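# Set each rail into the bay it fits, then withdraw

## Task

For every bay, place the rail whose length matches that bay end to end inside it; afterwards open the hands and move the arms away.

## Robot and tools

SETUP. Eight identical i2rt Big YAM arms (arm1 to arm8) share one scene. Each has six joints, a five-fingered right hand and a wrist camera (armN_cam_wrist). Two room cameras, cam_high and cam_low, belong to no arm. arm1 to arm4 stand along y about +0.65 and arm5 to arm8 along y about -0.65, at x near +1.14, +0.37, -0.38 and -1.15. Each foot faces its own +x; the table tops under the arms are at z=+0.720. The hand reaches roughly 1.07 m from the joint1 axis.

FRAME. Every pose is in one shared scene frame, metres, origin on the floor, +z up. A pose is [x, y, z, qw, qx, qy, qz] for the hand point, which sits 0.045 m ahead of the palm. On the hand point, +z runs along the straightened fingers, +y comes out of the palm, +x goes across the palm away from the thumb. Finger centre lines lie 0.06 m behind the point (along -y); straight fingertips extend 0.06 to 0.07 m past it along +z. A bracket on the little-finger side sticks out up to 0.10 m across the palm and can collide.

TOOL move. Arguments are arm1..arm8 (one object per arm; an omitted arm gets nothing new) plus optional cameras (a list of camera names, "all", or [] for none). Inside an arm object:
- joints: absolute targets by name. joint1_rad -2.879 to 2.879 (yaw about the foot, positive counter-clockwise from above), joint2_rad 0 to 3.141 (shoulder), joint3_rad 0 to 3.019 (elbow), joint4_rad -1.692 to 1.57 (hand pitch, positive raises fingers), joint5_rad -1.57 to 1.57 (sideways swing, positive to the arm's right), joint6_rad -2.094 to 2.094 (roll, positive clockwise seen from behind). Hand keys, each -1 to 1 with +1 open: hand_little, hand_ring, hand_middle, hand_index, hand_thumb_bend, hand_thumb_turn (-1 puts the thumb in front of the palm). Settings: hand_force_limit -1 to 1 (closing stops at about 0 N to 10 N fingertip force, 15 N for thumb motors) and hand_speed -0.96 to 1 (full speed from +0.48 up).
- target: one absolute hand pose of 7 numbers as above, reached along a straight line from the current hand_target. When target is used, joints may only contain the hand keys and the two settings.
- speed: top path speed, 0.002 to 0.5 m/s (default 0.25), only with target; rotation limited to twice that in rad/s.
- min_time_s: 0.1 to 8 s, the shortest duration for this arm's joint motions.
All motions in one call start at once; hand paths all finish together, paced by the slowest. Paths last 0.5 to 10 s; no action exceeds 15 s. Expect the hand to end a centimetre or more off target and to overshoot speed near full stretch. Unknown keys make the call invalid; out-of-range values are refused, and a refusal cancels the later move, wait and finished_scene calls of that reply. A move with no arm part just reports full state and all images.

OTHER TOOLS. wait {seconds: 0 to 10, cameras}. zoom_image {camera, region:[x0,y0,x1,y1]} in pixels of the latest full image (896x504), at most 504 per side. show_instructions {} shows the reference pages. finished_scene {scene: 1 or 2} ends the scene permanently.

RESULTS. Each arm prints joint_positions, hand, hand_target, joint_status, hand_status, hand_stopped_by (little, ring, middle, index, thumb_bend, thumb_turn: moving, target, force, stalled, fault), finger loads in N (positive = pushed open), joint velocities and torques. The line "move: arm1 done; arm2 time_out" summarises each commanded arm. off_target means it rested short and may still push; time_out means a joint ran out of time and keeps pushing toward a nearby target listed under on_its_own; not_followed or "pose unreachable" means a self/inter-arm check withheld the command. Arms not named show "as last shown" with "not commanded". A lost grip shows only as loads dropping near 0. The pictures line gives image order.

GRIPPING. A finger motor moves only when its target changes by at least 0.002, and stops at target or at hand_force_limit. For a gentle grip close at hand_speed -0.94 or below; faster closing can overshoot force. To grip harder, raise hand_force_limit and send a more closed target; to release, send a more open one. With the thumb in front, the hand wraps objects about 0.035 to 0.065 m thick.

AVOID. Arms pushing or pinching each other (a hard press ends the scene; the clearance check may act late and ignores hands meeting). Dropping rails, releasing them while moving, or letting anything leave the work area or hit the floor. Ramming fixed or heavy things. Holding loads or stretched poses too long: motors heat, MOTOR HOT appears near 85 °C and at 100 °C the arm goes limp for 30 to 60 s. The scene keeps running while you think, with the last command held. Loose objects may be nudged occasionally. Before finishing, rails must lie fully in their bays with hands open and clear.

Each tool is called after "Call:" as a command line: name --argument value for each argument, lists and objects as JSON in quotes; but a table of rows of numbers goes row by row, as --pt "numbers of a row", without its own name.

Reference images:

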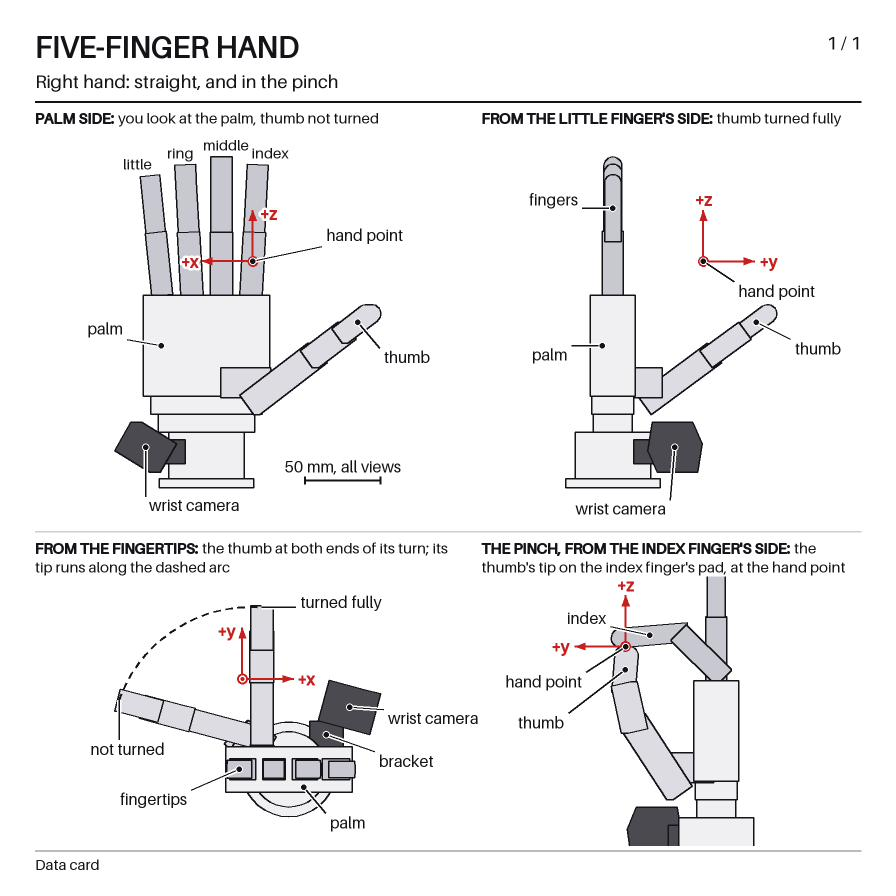

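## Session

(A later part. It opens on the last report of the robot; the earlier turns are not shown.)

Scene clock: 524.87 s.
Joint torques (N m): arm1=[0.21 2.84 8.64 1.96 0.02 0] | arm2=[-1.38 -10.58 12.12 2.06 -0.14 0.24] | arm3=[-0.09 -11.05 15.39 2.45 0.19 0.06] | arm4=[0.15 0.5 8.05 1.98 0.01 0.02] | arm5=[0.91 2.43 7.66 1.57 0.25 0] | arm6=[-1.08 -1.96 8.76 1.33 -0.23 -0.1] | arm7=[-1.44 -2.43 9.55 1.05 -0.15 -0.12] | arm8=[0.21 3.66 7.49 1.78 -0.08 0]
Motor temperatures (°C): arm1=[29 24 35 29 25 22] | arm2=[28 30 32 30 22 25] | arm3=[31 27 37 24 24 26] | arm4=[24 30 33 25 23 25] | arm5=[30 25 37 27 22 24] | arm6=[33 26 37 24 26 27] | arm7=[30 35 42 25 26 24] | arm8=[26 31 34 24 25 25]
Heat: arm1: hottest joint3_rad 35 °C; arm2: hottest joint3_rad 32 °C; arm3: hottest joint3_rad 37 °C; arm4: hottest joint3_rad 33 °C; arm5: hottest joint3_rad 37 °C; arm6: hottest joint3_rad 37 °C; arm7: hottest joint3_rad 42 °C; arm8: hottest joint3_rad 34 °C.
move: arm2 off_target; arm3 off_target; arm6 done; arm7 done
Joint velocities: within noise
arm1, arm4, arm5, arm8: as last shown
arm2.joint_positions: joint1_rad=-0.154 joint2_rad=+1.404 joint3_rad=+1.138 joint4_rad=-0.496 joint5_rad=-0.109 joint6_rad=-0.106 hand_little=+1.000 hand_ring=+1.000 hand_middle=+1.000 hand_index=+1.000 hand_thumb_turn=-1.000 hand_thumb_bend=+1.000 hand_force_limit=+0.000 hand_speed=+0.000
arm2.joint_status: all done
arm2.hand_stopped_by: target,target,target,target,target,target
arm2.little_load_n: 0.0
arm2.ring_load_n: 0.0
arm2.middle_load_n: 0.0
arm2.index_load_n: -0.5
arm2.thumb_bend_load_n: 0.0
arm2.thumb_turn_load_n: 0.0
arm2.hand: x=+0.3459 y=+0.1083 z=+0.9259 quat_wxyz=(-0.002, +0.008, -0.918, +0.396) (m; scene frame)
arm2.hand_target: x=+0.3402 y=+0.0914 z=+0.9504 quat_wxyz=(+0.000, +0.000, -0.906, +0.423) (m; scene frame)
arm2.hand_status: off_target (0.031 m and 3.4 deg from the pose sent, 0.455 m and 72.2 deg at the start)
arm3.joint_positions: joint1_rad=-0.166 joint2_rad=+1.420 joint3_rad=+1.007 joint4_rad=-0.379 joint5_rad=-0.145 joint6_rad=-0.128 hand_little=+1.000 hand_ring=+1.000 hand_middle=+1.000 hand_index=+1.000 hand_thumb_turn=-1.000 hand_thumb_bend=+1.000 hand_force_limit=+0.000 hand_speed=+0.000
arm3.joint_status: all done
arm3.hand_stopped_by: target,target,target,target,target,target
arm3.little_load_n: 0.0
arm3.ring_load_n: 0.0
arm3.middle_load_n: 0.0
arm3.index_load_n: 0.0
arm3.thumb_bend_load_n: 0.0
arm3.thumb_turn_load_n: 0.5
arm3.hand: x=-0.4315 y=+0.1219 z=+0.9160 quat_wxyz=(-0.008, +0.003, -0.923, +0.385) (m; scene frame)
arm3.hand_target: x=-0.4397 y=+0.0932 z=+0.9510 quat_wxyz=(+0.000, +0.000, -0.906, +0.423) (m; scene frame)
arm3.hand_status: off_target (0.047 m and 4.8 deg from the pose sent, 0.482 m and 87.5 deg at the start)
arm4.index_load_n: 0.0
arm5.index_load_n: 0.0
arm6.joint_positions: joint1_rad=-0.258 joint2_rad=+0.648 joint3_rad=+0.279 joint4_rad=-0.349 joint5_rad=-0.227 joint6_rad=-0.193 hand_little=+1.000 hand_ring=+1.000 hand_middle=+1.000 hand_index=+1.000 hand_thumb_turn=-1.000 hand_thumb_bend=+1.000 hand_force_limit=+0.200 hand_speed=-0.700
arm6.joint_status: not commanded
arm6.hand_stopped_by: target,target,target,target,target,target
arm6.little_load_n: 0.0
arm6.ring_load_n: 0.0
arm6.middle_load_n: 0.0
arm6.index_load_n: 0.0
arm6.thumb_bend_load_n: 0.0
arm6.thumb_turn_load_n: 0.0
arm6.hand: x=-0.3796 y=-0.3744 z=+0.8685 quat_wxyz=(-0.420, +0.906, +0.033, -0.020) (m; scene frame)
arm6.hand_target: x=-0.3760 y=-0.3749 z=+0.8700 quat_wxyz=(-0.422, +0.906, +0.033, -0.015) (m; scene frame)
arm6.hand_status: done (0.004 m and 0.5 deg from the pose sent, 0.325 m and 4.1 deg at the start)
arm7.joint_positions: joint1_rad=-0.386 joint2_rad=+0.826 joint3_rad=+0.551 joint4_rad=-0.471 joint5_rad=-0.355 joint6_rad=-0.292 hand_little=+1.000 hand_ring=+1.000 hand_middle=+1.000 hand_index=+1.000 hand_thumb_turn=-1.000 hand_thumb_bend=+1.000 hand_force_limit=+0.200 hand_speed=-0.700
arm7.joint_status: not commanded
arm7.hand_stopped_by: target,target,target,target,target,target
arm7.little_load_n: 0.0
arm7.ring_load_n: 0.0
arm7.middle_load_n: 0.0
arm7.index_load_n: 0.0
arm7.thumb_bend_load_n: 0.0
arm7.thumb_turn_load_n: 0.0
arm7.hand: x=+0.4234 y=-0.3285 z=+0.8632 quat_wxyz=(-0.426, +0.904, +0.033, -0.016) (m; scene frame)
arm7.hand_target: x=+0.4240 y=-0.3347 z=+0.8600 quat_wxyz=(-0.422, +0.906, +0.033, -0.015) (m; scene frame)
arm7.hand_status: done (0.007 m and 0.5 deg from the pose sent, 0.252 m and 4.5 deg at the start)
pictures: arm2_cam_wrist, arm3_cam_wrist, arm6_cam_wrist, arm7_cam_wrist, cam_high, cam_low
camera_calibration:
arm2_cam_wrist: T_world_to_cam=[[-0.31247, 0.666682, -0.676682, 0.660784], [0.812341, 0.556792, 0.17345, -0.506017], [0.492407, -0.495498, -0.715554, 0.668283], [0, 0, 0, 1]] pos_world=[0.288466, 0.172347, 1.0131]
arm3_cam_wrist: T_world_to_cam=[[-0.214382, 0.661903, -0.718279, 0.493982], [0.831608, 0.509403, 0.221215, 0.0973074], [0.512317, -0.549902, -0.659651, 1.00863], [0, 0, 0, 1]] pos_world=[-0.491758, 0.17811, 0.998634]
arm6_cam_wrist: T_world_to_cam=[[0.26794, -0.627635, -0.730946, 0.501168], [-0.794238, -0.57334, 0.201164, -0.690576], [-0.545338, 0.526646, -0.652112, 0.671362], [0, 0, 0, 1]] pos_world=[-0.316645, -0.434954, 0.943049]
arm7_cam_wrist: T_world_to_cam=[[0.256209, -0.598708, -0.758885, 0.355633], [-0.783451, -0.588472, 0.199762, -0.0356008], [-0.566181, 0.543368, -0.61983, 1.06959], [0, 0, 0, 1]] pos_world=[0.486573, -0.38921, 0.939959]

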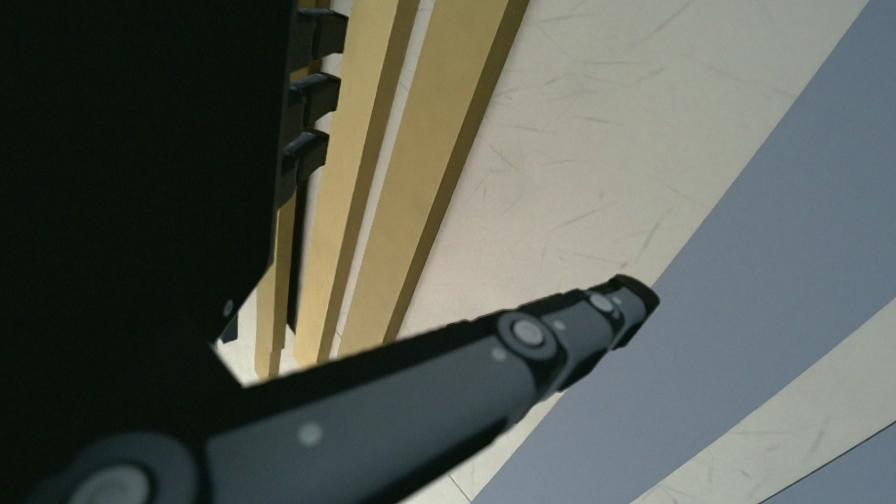

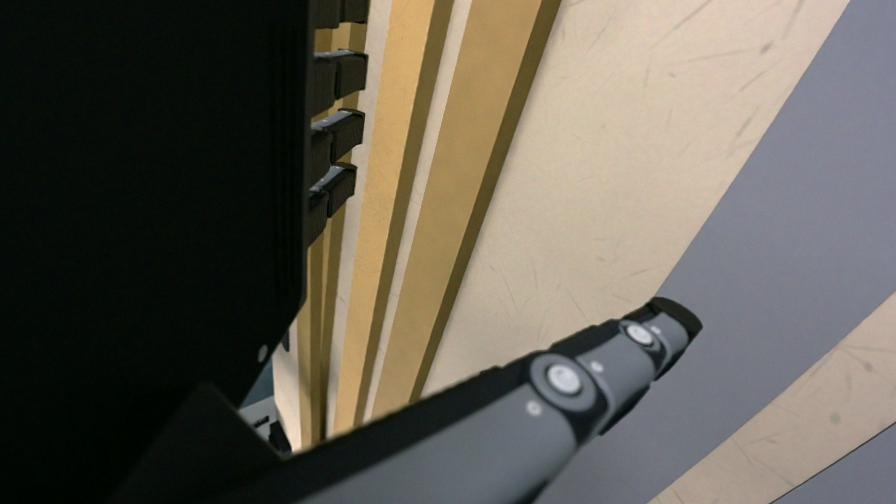

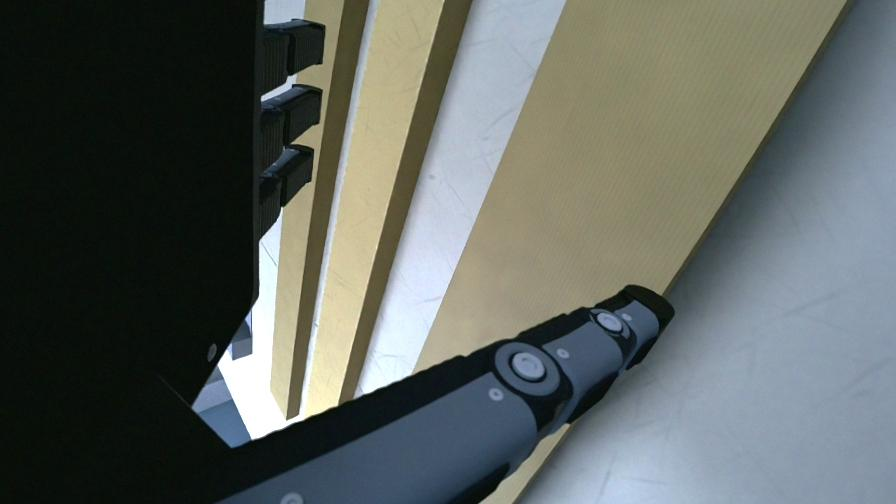

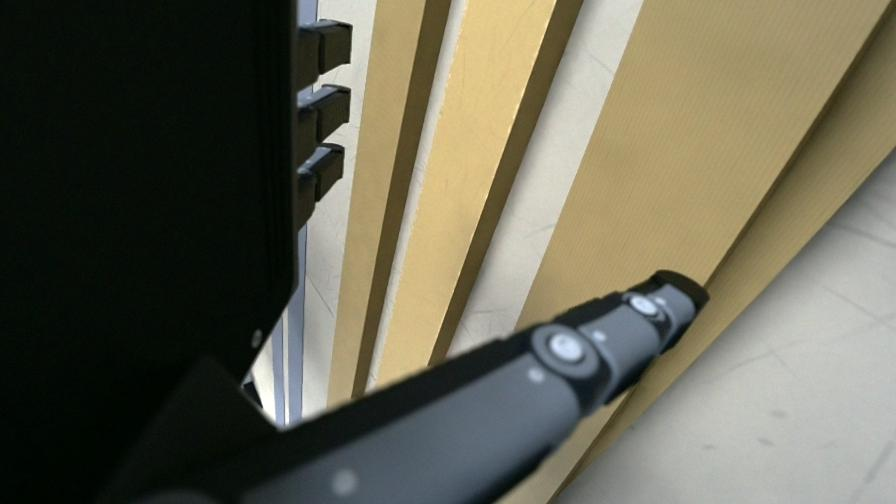

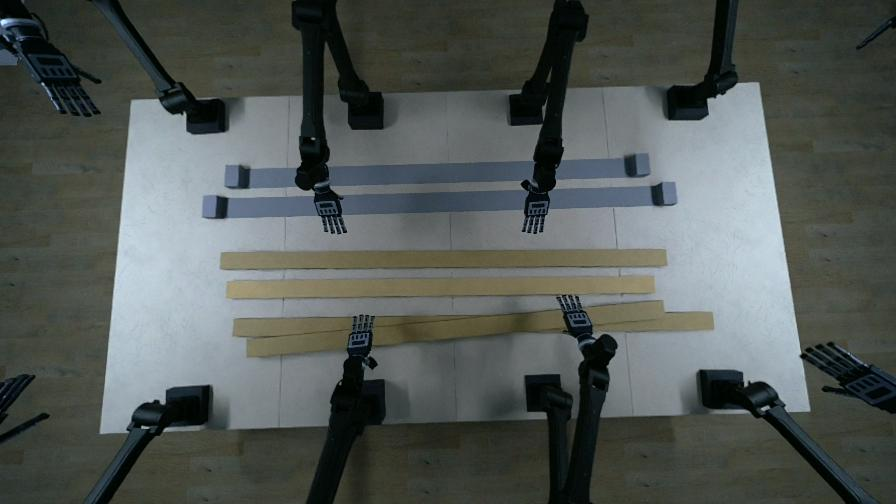

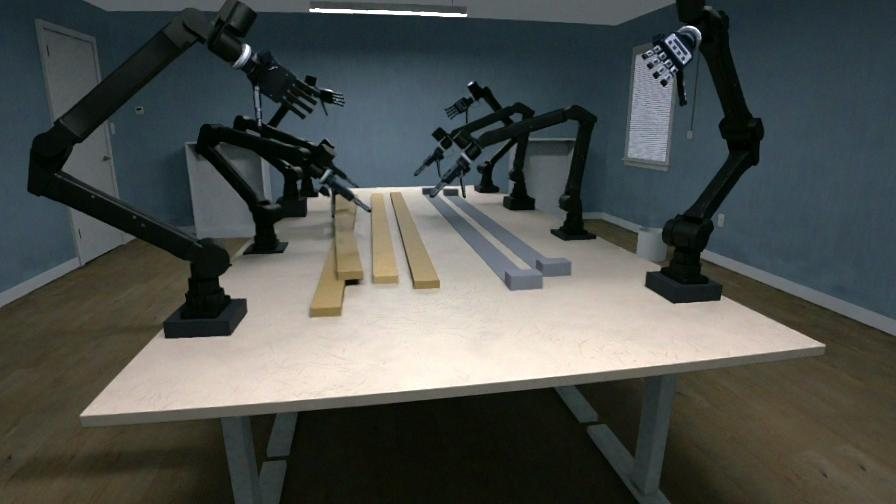

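Call:
move --arm6 '{"target": [-0.376, -0.388, 0.815, 0.4223, -0.9057, -0.0330, 0.0154], "speed": 0.15}' --arm7 '{"target": [0.424, -0.347, 0.805, 0.4223, -0.9057, -0.0330, 0.0154], "speed": 0.15}' --arm2 '{"target": [0.34, -0.065, 0.88, 0.0026, -0.0055, -0.9063, 0.4226], "speed": 0.2}' --arm3 '{"target": [-0.44, -0.055, 0.88, 0.0026, -0.0055, -0.9063, 0.4226], "speed": 0.2}'

Call:
move --arm2 '{"target": [0.34, -0.060, 0.795, 0.0026, -0.0055, -0.9063, 0.4226], "speed": 0.12}' --arm3 '{"target": [-0.44, -0.050, 0.795, 0.0026, -0.0055, -0.9063, 0.4226], "speed": 0.12}' --cameras '["arm2_cam_wrist", "arm3_cam_wrist", "arm6_cam_wrist", "arm7_cam_wrist"]'

Scene clock: 547.03 s.
Joint torques (N m): arm1=[0.32 2.96 8.57 2 0.03 -0.02] | arm2=[-0.21 -16.56 12.42 1.37 0.02 0.15] | arm3=[1.55 -16.21 14.79 2.32 0.24 0.04] | arm4=[-0.62 0.44 8.02 2.17 0.05 0.03] | arm5=[0.91 2.43 7.66 1.59 0.25 0.01] | arm6=[-0.62 -0.73 7.84 2.19 -0.25 -0.11] | arm7=[-1.44 0.26 9.18 2.54 -0.14 -0.14] | arm8=[0.21 3.66 7.49 1.78 -0.08 0]
Motor temperatures (°C): arm1=[28 24 35 29 25 22] | arm2=[28 31 33 30 22 25] | arm3=[31 28 40 24 24 26] | arm4=[24 30 33 25 23 25] | arm5=[30 25 37 27 22 24] | arm6=[33 26 36 24 26 27] | arm7=[30 33 40 25 26 24] | arm8=[26 31 34 24 25 25]
Heat: arm1: hottest joint3_rad 35 °C; arm2: hottest joint3_rad 33 °C; arm3: hottest joint3_rad 40 °C; arm4: hottest joint3_rad 33 °C; arm5: hottest joint3_rad 37 °C; arm6: hottest joint3_rad 36 °C; arm7: hottest joint3_rad 40 °C; arm8: hottest joint3_rad 34 °C.
move: arm2 off_target; arm3 off_target; arm6 done; arm7 done
Joint velocities: within noise
arm1, arm4, arm5, arm8: as last shown
arm2.joint_positions: joint1_rad=-0.131 joint2_rad=+1.831 joint3_rad=+1.480 joint4_rad=-0.395 joint5_rad=-0.075 joint6_rad=-0.072 hand_little=+1.000 hand_ring=+1.000 hand_middle=+1.000 hand_index=+1.000 hand_thumb_turn=-1.000 hand_thumb_bend=+1.000 hand_force_limit=+0.000 hand_speed=+0.000
arm2.joint_status: not commanded
arm2.hand_stopped_by: target,target,target,target,target,target
arm2.little_load_n: 0.0
arm2.ring_load_n: 0.0
arm2.middle_load_n: -0.5
arm2.index_load_n: -0.5
arm2.thumb_bend_load_n: 0.0
arm2.thumb_turn_load_n: 0.0
arm2.hand: x=+0.3363 y=-0.0452 z=+0.8608 quat_wxyz=(+0.003, -0.004, -0.915, +0.402) (m; scene frame)
arm2.hand_target: x=+0.3401 y=-0.0637 z=+0.8805 quat_wxyz=(+0.002, -0.006, -0.906, +0.423) (m; scene frame)
arm2.hand_status: off_target (0.028 m and 2.6 deg from the pose sent, 0.179 m and 3.7 deg at the start)
arm3.joint_positions: joint1_rad=-0.131 joint2_rad=+1.838 joint3_rad=+1.338 joint4_rad=-0.276 joint5_rad=-0.100 joint6_rad=-0.088 hand_little=+1.000 hand_ring=+1.000 hand_middle=+1.000 hand_index=+1.000 hand_thumb_turn=-1.000 hand_thumb_bend=+1.000 hand_force_limit=+0.000 hand_speed=+0.000
arm3.joint_status: not commanded
arm3.hand_stopped_by: target,target,target,target,target,target
arm3.little_load_n: 0.0
arm3.ring_load_n: 0.0
arm3.middle_load_n: 0.0
arm3.index_load_n: 0.0
arm3.thumb_bend_load_n: 0.0
arm3.thumb_turn_load_n: 0.0
arm3.hand: x=-0.4408 y=-0.0230 z=+0.8502 quat_wxyz=(+0.000, -0.007, -0.921, +0.389) (m; scene frame)
arm3.hand_target: x=-0.4395 y=-0.0521 z=+0.8811 quat_wxyz=(+0.002, -0.005, -0.906, +0.423) (m; scene frame)
arm3.hand_status: off_target (0.044 m and 4.2 deg from the pose sent, 0.181 m and 5.0 deg at the start)
arm4.thumb_turn_load_n: -0.5
arm5.index_load_n: -0.5
arm6.joint_positions: joint1_rad=-0.279 joint2_rad=+0.728 joint3_rad=+0.145 joint4_rad=-0.141 joint5_rad=-0.243 joint6_rad=-0.207 hand_little=+1.000 hand_ring=+1.000 hand_middle=+1.000 hand_index=+1.000 hand_thumb_turn=-1.000 hand_thumb_bend=+1.000 hand_force_limit=+0.200 hand_speed=-0.700
arm6.joint_status: not commanded
arm6.hand_stopped_by: target,target,target,target,target,target
arm6.little_load_n: 0.0
arm6.ring_load_n: 0.0
arm6.middle_load_n: 0.0
arm6.index_load_n: 0.0
arm6.thumb_bend_load_n: 0.0
arm6.thumb_turn_load_n: 0.0
arm6.hand: x=-0.3799 y=-0.3900 z=+0.8153 quat_wxyz=(-0.419, +0.907, +0.033, -0.020) (m; scene frame)
arm6.hand_target: x=-0.3761 y=-0.3883 z=+0.8151 quat_wxyz=(-0.422, +0.906, +0.033, -0.015) (m; scene frame)
arm6.hand_status: done (0.004 m and 0.7 deg from the pose sent, 0.055 m and 0.6 deg at the start)
arm7.joint_positions: joint1_rad=-0.404 joint2_rad=+0.834 joint3_rad=+0.413 joint4_rad=-0.336 joint5_rad=-0.368 joint6_rad=-0.306 hand_little=+1.000 hand_ring=+1.000 hand_middle=+1.000 hand_index=+1.000 hand_thumb_turn=-1.000 hand_thumb_bend=+1.000 hand_force_limit=+0.200 hand_speed=-0.700
arm7.joint_status: not commanded
arm7.hand_stopped_by: target,target,target,target,target,target
arm7.little_load_n: 0.0
arm7.ring_load_n: 0.0
arm7.middle_load_n: 0.0
arm7.index_load_n: 0.0
arm7.thumb_bend_load_n: 0.0
arm7.thumb_turn_load_n: -0.5
arm7.hand: x=+0.4212 y=-0.3469 z=+0.8110 quat_wxyz=(-0.423, +0.905, +0.032, -0.017) (m; scene frame)
arm7.hand_target: x=+0.4239 y=-0.3473 z=+0.8051 quat_wxyz=(-0.422, +0.906, +0.033, -0.015) (m; scene frame)
arm7.hand_status: done (0.007 m and 0.2 deg from the pose sent, 0.061 m and 0.5 deg at the start)
pictures: none

Scene clock: 548.53 s.
Joint torques (N m): arm1=[-0.03 2.84 8.55 1.92 0.02 -0.01] | arm2=[0.85 -16.5 8.83 2.04 -0.02 0.1] | arm3=[1.73 -17.08 8.38 2.43 0.21 0] | arm4=[0.09 0.91 7.83 1.96 0.06 0.05] | arm5=[0.91 2.37 7.65 1.61 0.24 0] | arm6=[-0.62 -0.85 7.83 2.19 -0.23 -0.1] | arm7=[-1.49 0.21 9.21 2.51 -0.16 -0.13] | arm8=[0.21 3.6 7.49 1.78 -0.08 0]
Motor temperatures (°C): arm1=[28 24 35 29 25 22] | arm2=[28 31 33 30 22 25] | arm3=[31 28 40 24 24 26] | arm4=[24 30 33 25 23 25] | arm5=[30 25 37 27 22 24] | arm6=[33 26 36 24 26 27] | arm7=[30 33 40 25 26 24] | arm8=[26 31 34 24 25 25]
Heat: arm1: hottest joint3_rad 35 °C; arm2: hottest joint3_rad 33 °C; arm3: hottest joint3_rad 40 °C; arm4: hottest joint3_rad 33 °C; arm5: hottest joint3_rad 37 °C; arm6: hottest joint3_rad 36 °C; arm7: hottest joint3_rad 40 °C; arm8: hottest joint3_rad 34 °C.
move: arm2 done; arm3 done
Joint velocities: within noise
arm1, arm4, arm5, arm6, arm7, arm8: as last shown
arm2.joint_positions: joint1_rad=-0.131 joint2_rad=+1.918 joint3_rad=+1.397 joint4_rad=-0.202 joint5_rad=-0.075 joint6_rad=-0.072 hand_little=+1.000 hand_ring=+1.000 hand_middle=+1.000 hand_index=+1.000 hand_thumb_turn=-1.000 hand_thumb_bend=+1.000 hand_force_limit=+0.000 hand_speed=+0.000
arm2.joint_status: not commanded
arm2.hand_stopped_by: target,target,target,target,target,target
arm2.little_load_n: 0.0
arm2.ring_load_n: 0.0
arm2.middle_load_n: 0.0
arm2.index_load_n: 0.0
arm2.thumb_bend_load_n: 0.0
arm2.thumb_turn_load_n: 0.0
arm2.hand: x=+0.3355 y=-0.0526 z=+0.7906 quat_wxyz=(+0.004, -0.003, -0.911, +0.413) (m; scene frame)
arm2.hand_target: x=+0.3400 y=-0.0598 z=+0.7951 quat_wxyz=(+0.002, -0.005, -0.906, +0.423) (m; scene frame)
arm2.hand_status: done (0.010 m and 1.3 deg from the pose sent, 0.067 m and 2.6 deg at the start)
arm3.joint_positions: joint1_rad=-0.131 joint2_rad=+1.954 joint3_rad=+1.315 joint4_rad=-0.083 joint5_rad=-0.100 joint6_rad=-0.088 hand_little=+1.000 hand_ring=+1.000 hand_middle=+1.000 hand_index=+1.000 hand_thumb_turn=-1.000 hand_thumb_bend=+1.000 hand_force_limit=+0.000 hand_speed=+0.000
arm3.joint_status: not commanded
arm3.hand_stopped_by: target,target,target,target,target,target
arm3.little_load_n: 0.0
arm3.ring_load_n: 0.0
arm3.middle_load_n: 0.0
arm3.index_load_n: 0.0
arm3.thumb_bend_load_n: 0.0
arm3.thumb_turn_load_n: 0.0
arm3.hand: x=-0.4442 y=-0.0457 z=+0.7926 quat_wxyz=(+0.003, -0.006, -0.910, +0.414) (m; scene frame)
arm3.hand_target: x=-0.4399 y=-0.0499 z=+0.7951 quat_wxyz=(+0.002, -0.005, -0.906, +0.423) (m; scene frame)
arm3.hand_status: done (0.006 m and 1.1 deg from the pose sent, 0.061 m and 4.2 deg at the start)
arm4.thumb_turn_load_n: 0.0
arm5.index_load_n: 0.0
arm5.thumb_bend_load_n: 0.5
arm6.joint_positions: joint1_rad=-0.279 joint2_rad=+0.729 joint3_rad=+0.145 joint4_rad=-0.141 joint5_rad=-0.243 joint6_rad=-0.207 hand_little=+1.000 hand_ring=+1.000 hand_middle=+1.000 hand_index=+1.000 hand_thumb_turn=-1.000 hand_thumb_bend=+1.000 hand_force_limit=+0.200 hand_speed=-0.700
arm6.hand_target: x=-0.3761 y=-0.3882 z=+0.8151 quat_wxyz=(-0.422, +0.906, +0.033, -0.015) (m; scene frame)
arm7.thumb_turn_load_n: 0.0
pictures: arm2_cam_wrist, arm3_cam_wrist, arm6_cam_wrist, arm7_cam_wrist
camera_calibration:
arm2_cam_wrist: T_world_to_cam=[[-0.29757, 0.64964, -0.699585, 0.685553], [0.826826, 0.541713, 0.151347, -0.372694], [0.477295, -0.533399, -0.698337, 0.486295], [0, 0, 0, 1]] pos_world=[0.280047, 0.0159198, 0.875606]
arm3_cam_wrist: T_world_to_cam=[[-0.207535, 0.620274, -0.756432, 0.544987], [0.847018, 0.500785, 0.178256, 0.261021], [0.489377, -0.603717, -0.629314, 0.804862], [0, 0, 0, 1]] pos_world=[-0.501867, 0.0171529, 0.872228]
arm6_cam_wrist: T_world_to_cam=[[0.267751, -0.629785, -0.729164, 0.450151], [-0.793961, -0.572961, 0.203327, -0.690631], [-0.545834, 0.524487, -0.653436, 0.644732], [0, 0, 0, 1]] pos_world=[-0.316946, -0.45036, 0.889948]
arm7_cam_wrist: T_world_to_cam=[[0.25484, -0.603731, -0.755358, 0.301585], [-0.783012, -0.587199, 0.205157, -0.041761], [-0.567405, 0.539172, -0.622371, 1.0471], [0, 0, 0, 1]] pos_world=[0.484573, -0.407011, 0.888054]

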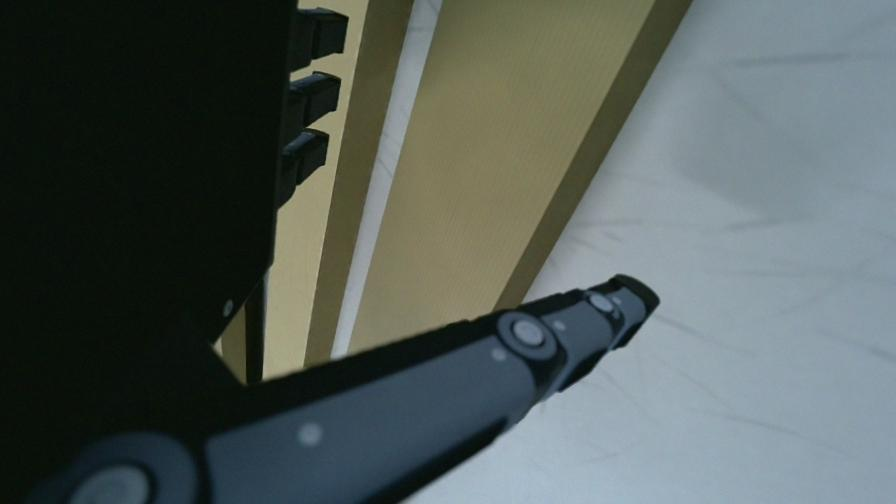

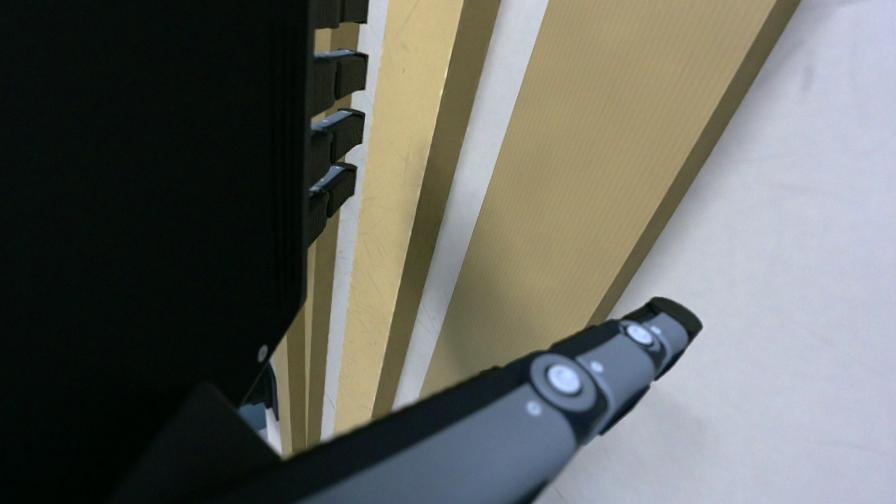

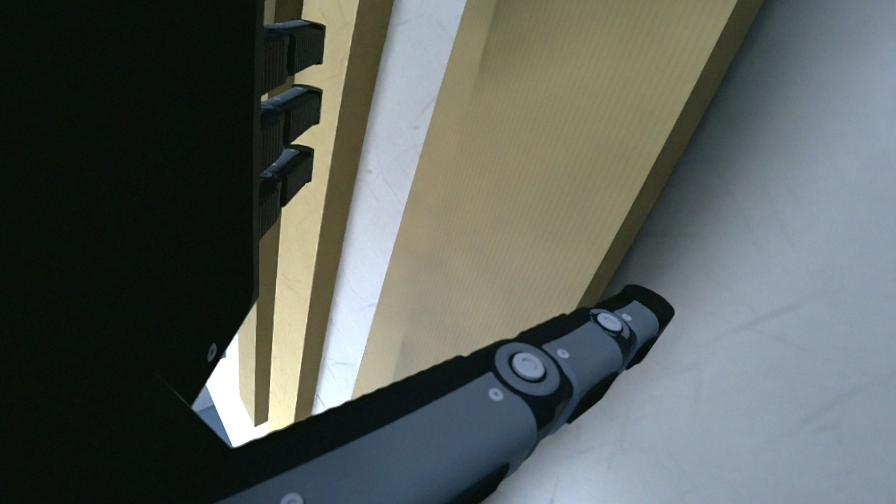

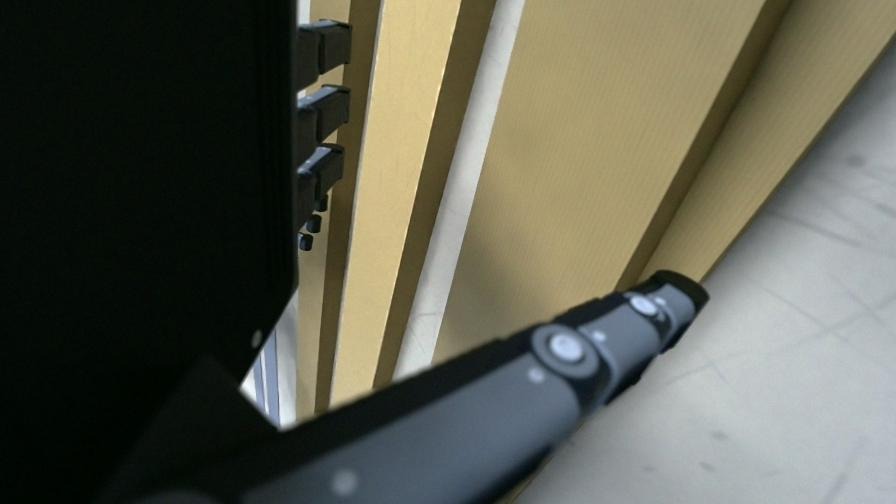

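Call:
zoom_image --camera "arm6_cam_wrist" --region '[340, 0, 780, 400]'

Call:
zoom_image --camera "arm7_cam_wrist" --region '[400, 0, 880, 400]'

Call:
zoom_image --camera "arm2_cam_wrist" --region '[300, 0, 740, 400]'

Scaled by 1.145.

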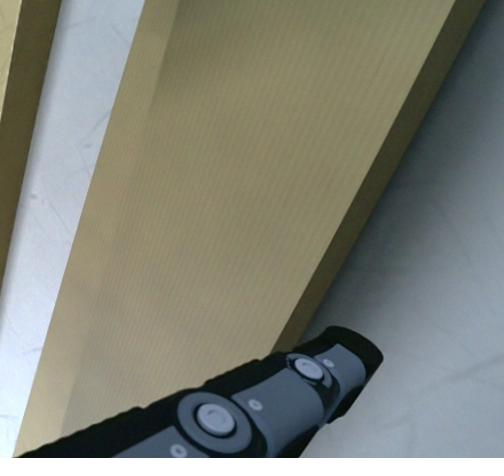

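Scaled by 1.050.

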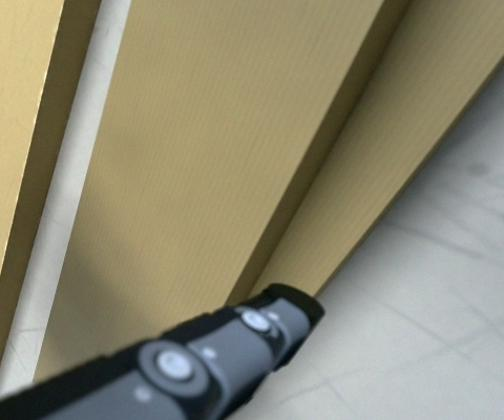

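Scaled by 1.145.

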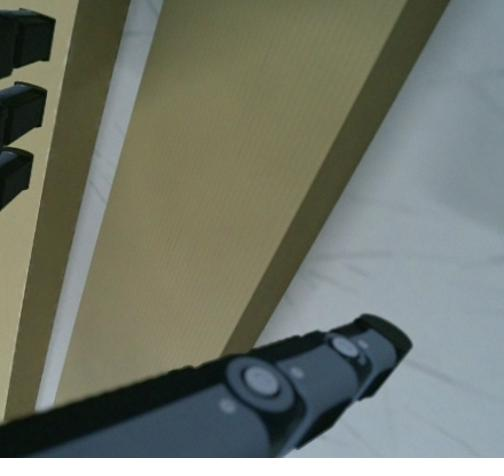

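Call:
move --arm6 '{"target": [-0.376, -0.381, 0.775, 0.4223, -0.9057, -0.0330, 0.0154], "speed": 0.1, "joints": {"hand_speed": -0.88, "hand_force_limit": -0.3}}' --arm7 '{"target": [0.424, -0.342, 0.761, 0.4223, -0.9057, -0.0330, 0.0154], "speed": 0.1, "joints": {"hand_speed": -0.88, "hand_force_limit": -0.3}}' --arm2 '{"target": [0.34, -0.072, 0.780, 0.0026, -0.0055, -0.9063, 0.4226], "speed": 0.1, "joints": {"hand_speed": -0.88, "hand_force_limit": -0.3}}' --arm3 '{"target": [-0.44, -0.050, 0.753, 0.0026, -0.0055, -0.9063, 0.4226], "speed": 0.1, "joints": {"hand_speed": -0.88, "hand_force_limit": -0.3}}' --cameras '["arm2_cam_wrist", "arm3_cam_wrist", "arm6_cam_wrist", "arm7_cam_wrist"]'

Scene clock: 614.10 s.
Joint torques (N m): arm1=[-0.15 3.08 8.64 1.96 0.01 -0.04] | arm2=[0.44 -17.03 10.61 1.84 0.03 0.14] | arm3=[0.79 -18.02 7.98 2.63 0.2 0.07] | arm4=[-0.67 0.62 8.01 2.25 0.04 0.01] | arm5=[0.97 2.37 7.66 1.57 0.25 0.01] | arm6=[-0.03 -2.08 5.87 2.36 -0.1 -0.01] | arm7=[-0.67 -0.67 8.36 2.51 0.04 -0.04] | arm8=[0.15 3.66 7.49 1.8 -0.09 0]
Motor temperatures (°C): arm1=[28 24 35 29 25 22] | arm2=[28 33 34 30 22 25] | arm3=[31 30 35 24 24 26] | arm4=[24 30 34 25 22 24] | arm5=[30 25 37 26 22 23] | arm6=[32 25 35 24 26 27] | arm7=[30 31 37 25 26 24] | arm8=[25 31 34 24 25 25]
Heat: arm1: hottest joint3_rad 35 °C; arm2: hottest joint3_rad 34 °C; arm3: hottest joint3_rad 35 °C; arm4: hottest joint3_rad 34 °C; arm5: hottest joint3_rad 37 °C; arm6: hottest joint3_rad 35 °C; arm7: hottest joint3_rad 37 °C; arm8: hottest joint3_rad 34 °C.
move: arm2 off_target; arm3 done; arm6 done; arm7 done
Joint velocities: within noise
arm1, arm4, arm5, arm8: as last shown
arm2.joint_positions: joint1_rad=-0.131 joint2_rad=+1.959 joint3_rad=+1.397 joint4_rad=-0.184 joint5_rad=-0.073 joint6_rad=-0.071 hand_little=+1.000 hand_ring=+1.000 hand_middle=+1.000 hand_index=+1.000 hand_thumb_turn=-1.000 hand_thumb_bend=+1.000 hand_force_limit=-0.300 hand_speed=-0.880
arm2.joint_status: all done
arm2.hand_stopped_by: target,target,target,target,target,target
arm2.little_load_n: 0.0
arm2.ring_load_n: 0.0
arm2.middle_load_n: 0.0
arm2.index_load_n: 0.0
arm2.thumb_bend_load_n: 0.0
arm2.thumb_turn_load_n: 0.0
arm2.hand: x=+0.3352 y=-0.0530 z=+0.7654 quat_wxyz=(+0.004, -0.004, -0.915, +0.402) (m; scene frame)
arm2.hand_target: x=+0.3401 y=-0.0710 z=+0.7804 quat_wxyz=(+0.002, -0.005, -0.906, +0.423) (m; scene frame)
arm2.hand_status: off_target (0.024 m and 2.5 deg from the pose sent, 0.023 m and 1.3 deg at the start)
arm3.joint_positions: joint1_rad=-0.131 joint2_rad=+2.025 joint3_rad=+1.292 joint4_rad=+0.008 joint5_rad=-0.100 joint6_rad=-0.088 hand_little=+1.000 hand_ring=+1.000 hand_middle=+1.000 hand_index=+1.000 hand_thumb_turn=-1.000 hand_thumb_bend=+1.000 hand_force_limit=-0.300 hand_speed=-0.880
arm3.joint_status: all done
arm3.hand_stopped_by: target,target,target,target,target,target
arm3.little_load_n: 0.0
arm3.ring_load_n: 0.0
arm3.middle_load_n: 0.0
arm3.index_load_n: 0.0
arm3.thumb_bend_load_n: 0.0
arm3.thumb_turn_load_n: 0.0
arm3.hand: x=-0.4441 y=-0.0448 z=+0.7485 quat_wxyz=(+0.003, -0.006, -0.911, +0.412) (m; scene frame)
arm3.hand_target: x=-0.4399 y=-0.0499 z=+0.7530 quat_wxyz=(+0.002, -0.005, -0.906, +0.422) (m; scene frame)
arm3.hand_status: done (0.008 m and 1.3 deg from the pose sent, 0.040 m and 1.1 deg at the start)
arm4.index_load_n: -0.5
arm5.thumb_bend_load_n: 0.0
arm6.joint_positions: joint1_rad=-0.279 joint2_rad=+1.024 joint3_rad=+0.092 joint4_rad=+0.208 joint5_rad=-0.240 joint6_rad=-0.208 hand_little=+1.000 hand_ring=+1.000 hand_middle=+1.000 hand_index=+1.000 hand_thumb_turn=-1.000 hand_thumb_bend=+1.000 hand_force_limit=-0.300 hand_speed=-0.880
arm6.joint_status: all done
arm6.hand_stopped_by: target,target,target,target,target,target
arm6.little_load_n: 0.0
arm6.ring_load_n: 0.0
arm6.middle_load_n: 0.0
arm6.index_load_n: 0.0
arm6.thumb_bend_load_n: 0.0
arm6.thumb_turn_load_n: 0.0
arm6.hand: x=-0.3776 y=-0.3824 z=+0.7754 quat_wxyz=(-0.420, +0.907, +0.032, -0.018) (m; scene frame)
arm6.hand_target: x=-0.3761 y=-0.3812 z=+0.7750 quat_wxyz=(-0.422, +0.906, +0.033, -0.015) (m; scene frame)
arm6.hand_status: done (0.002 m and 0.5 deg from the pose sent, 0.041 m and 0.6 deg at the start)
arm7.joint_positions: joint1_rad=-0.404 joint2_rad=+0.967 joint3_rad=+0.337 joint4_rad=-0.125 joint5_rad=-0.365 joint6_rad=-0.306 hand_little=+1.000 hand_ring=+1.000 hand_middle=+1.000 hand_index=+1.000 hand_thumb_turn=-1.000 hand_thumb_bend=+1.000 hand_force_limit=-0.300 hand_speed=-0.880
arm7.joint_status: all done
arm7.hand_stopped_by: target,target,target,target,target,target
arm7.little_load_n: 0.0
arm7.ring_load_n: -0.5
arm7.middle_load_n: 0.0
arm7.index_load_n: 0.0
arm7.thumb_bend_load_n: 0.0
arm7.thumb_turn_load_n: 0.0
arm7.hand: x=+0.4244 y=-0.3417 z=+0.7666 quat_wxyz=(-0.424, +0.905, +0.032, -0.016) (m; scene frame)
arm7.hand_target: x=+0.4240 y=-0.3423 z=+0.7612 quat_wxyz=(-0.422, +0.906, +0.033, -0.015) (m; scene frame)
arm7.hand_status: done (0.006 m and 0.2 deg from the pose sent, 0.050 m and 0.2 deg at the start)
pictures: arm2_cam_wrist, arm3_cam_wrist, arm6_cam_wrist, arm7_cam_wrist
camera_calibration:
arm2_cam_wrist: T_world_to_cam=[[-0.294965, 0.665805, -0.685346, 0.657096], [0.827183, 0.536964, 0.165644, -0.379778], [0.478293, -0.518047, -0.709129, 0.477376], [0, 0, 0, 1]] pos_world=[0.279641, 0.0137318, 0.851767]
arm3_cam_wrist: T_world_to_cam=[[-0.207155, 0.622813, -0.754447, 0.509941], [0.846944, 0.500162, 0.180342, 0.266713], [0.489665, -0.601616, -0.631099, 0.779133], [0, 0, 0, 1]] pos_world=[-0.501768, 0.0177414, 0.828334]
arm6_cam_wrist: T_world_to_cam=[[0.268354, -0.629323, -0.729341, 0.425737], [-0.795731, -0.571541, 0.200382, -0.674185], [-0.542954, 0.526586, -0.654147, 0.618427], [0, 0, 0, 1]] pos_world=[-0.31494, -0.443054, 0.850144]
arm7_cam_wrist: T_world_to_cam=[[0.25564, -0.60297, -0.755695, 0.270468], [-0.784434, -0.586254, 0.202411, -0.0241151], [-0.565077, 0.541049, -0.62286, 1.0185], [0, 0, 0, 1]] pos_world=[0.487474, -0.402113, 0.843658]

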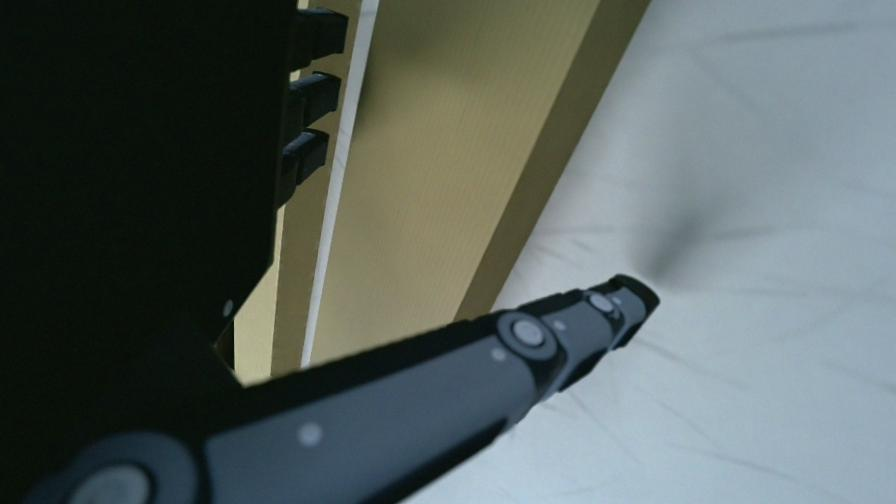

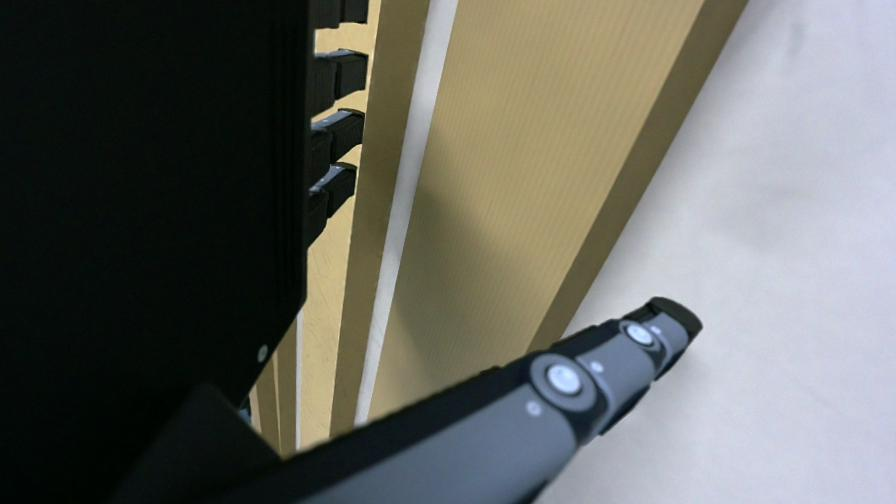

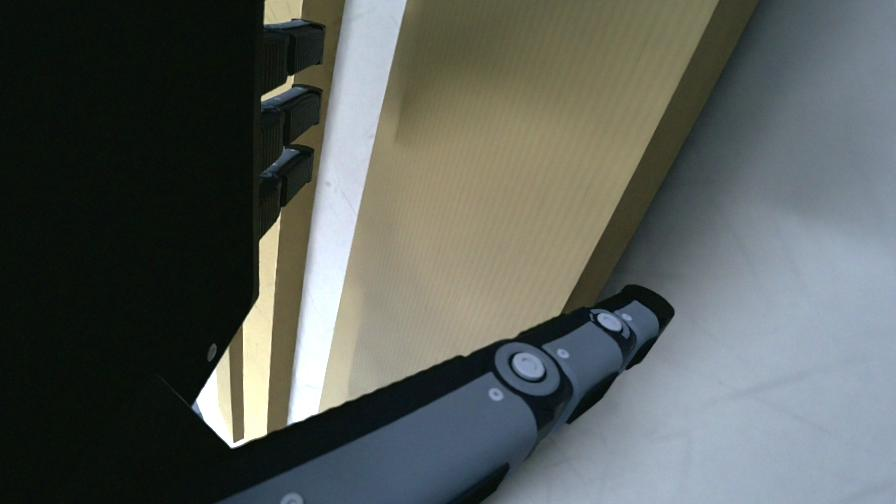

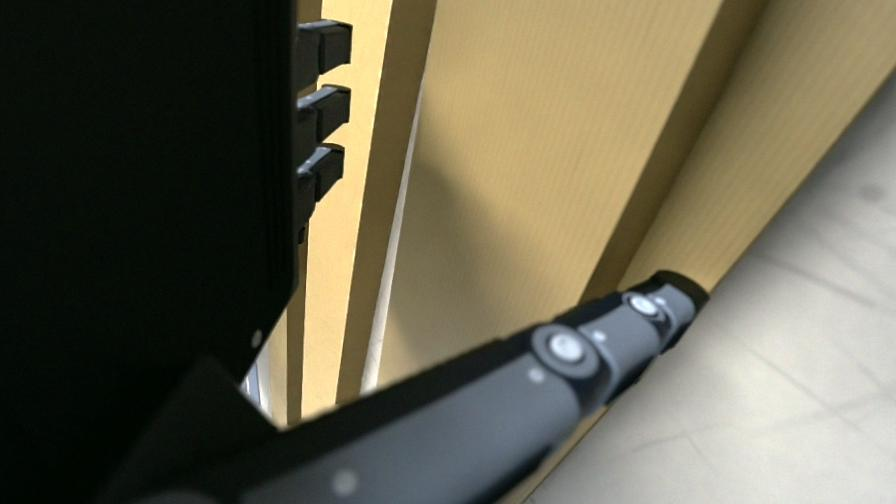

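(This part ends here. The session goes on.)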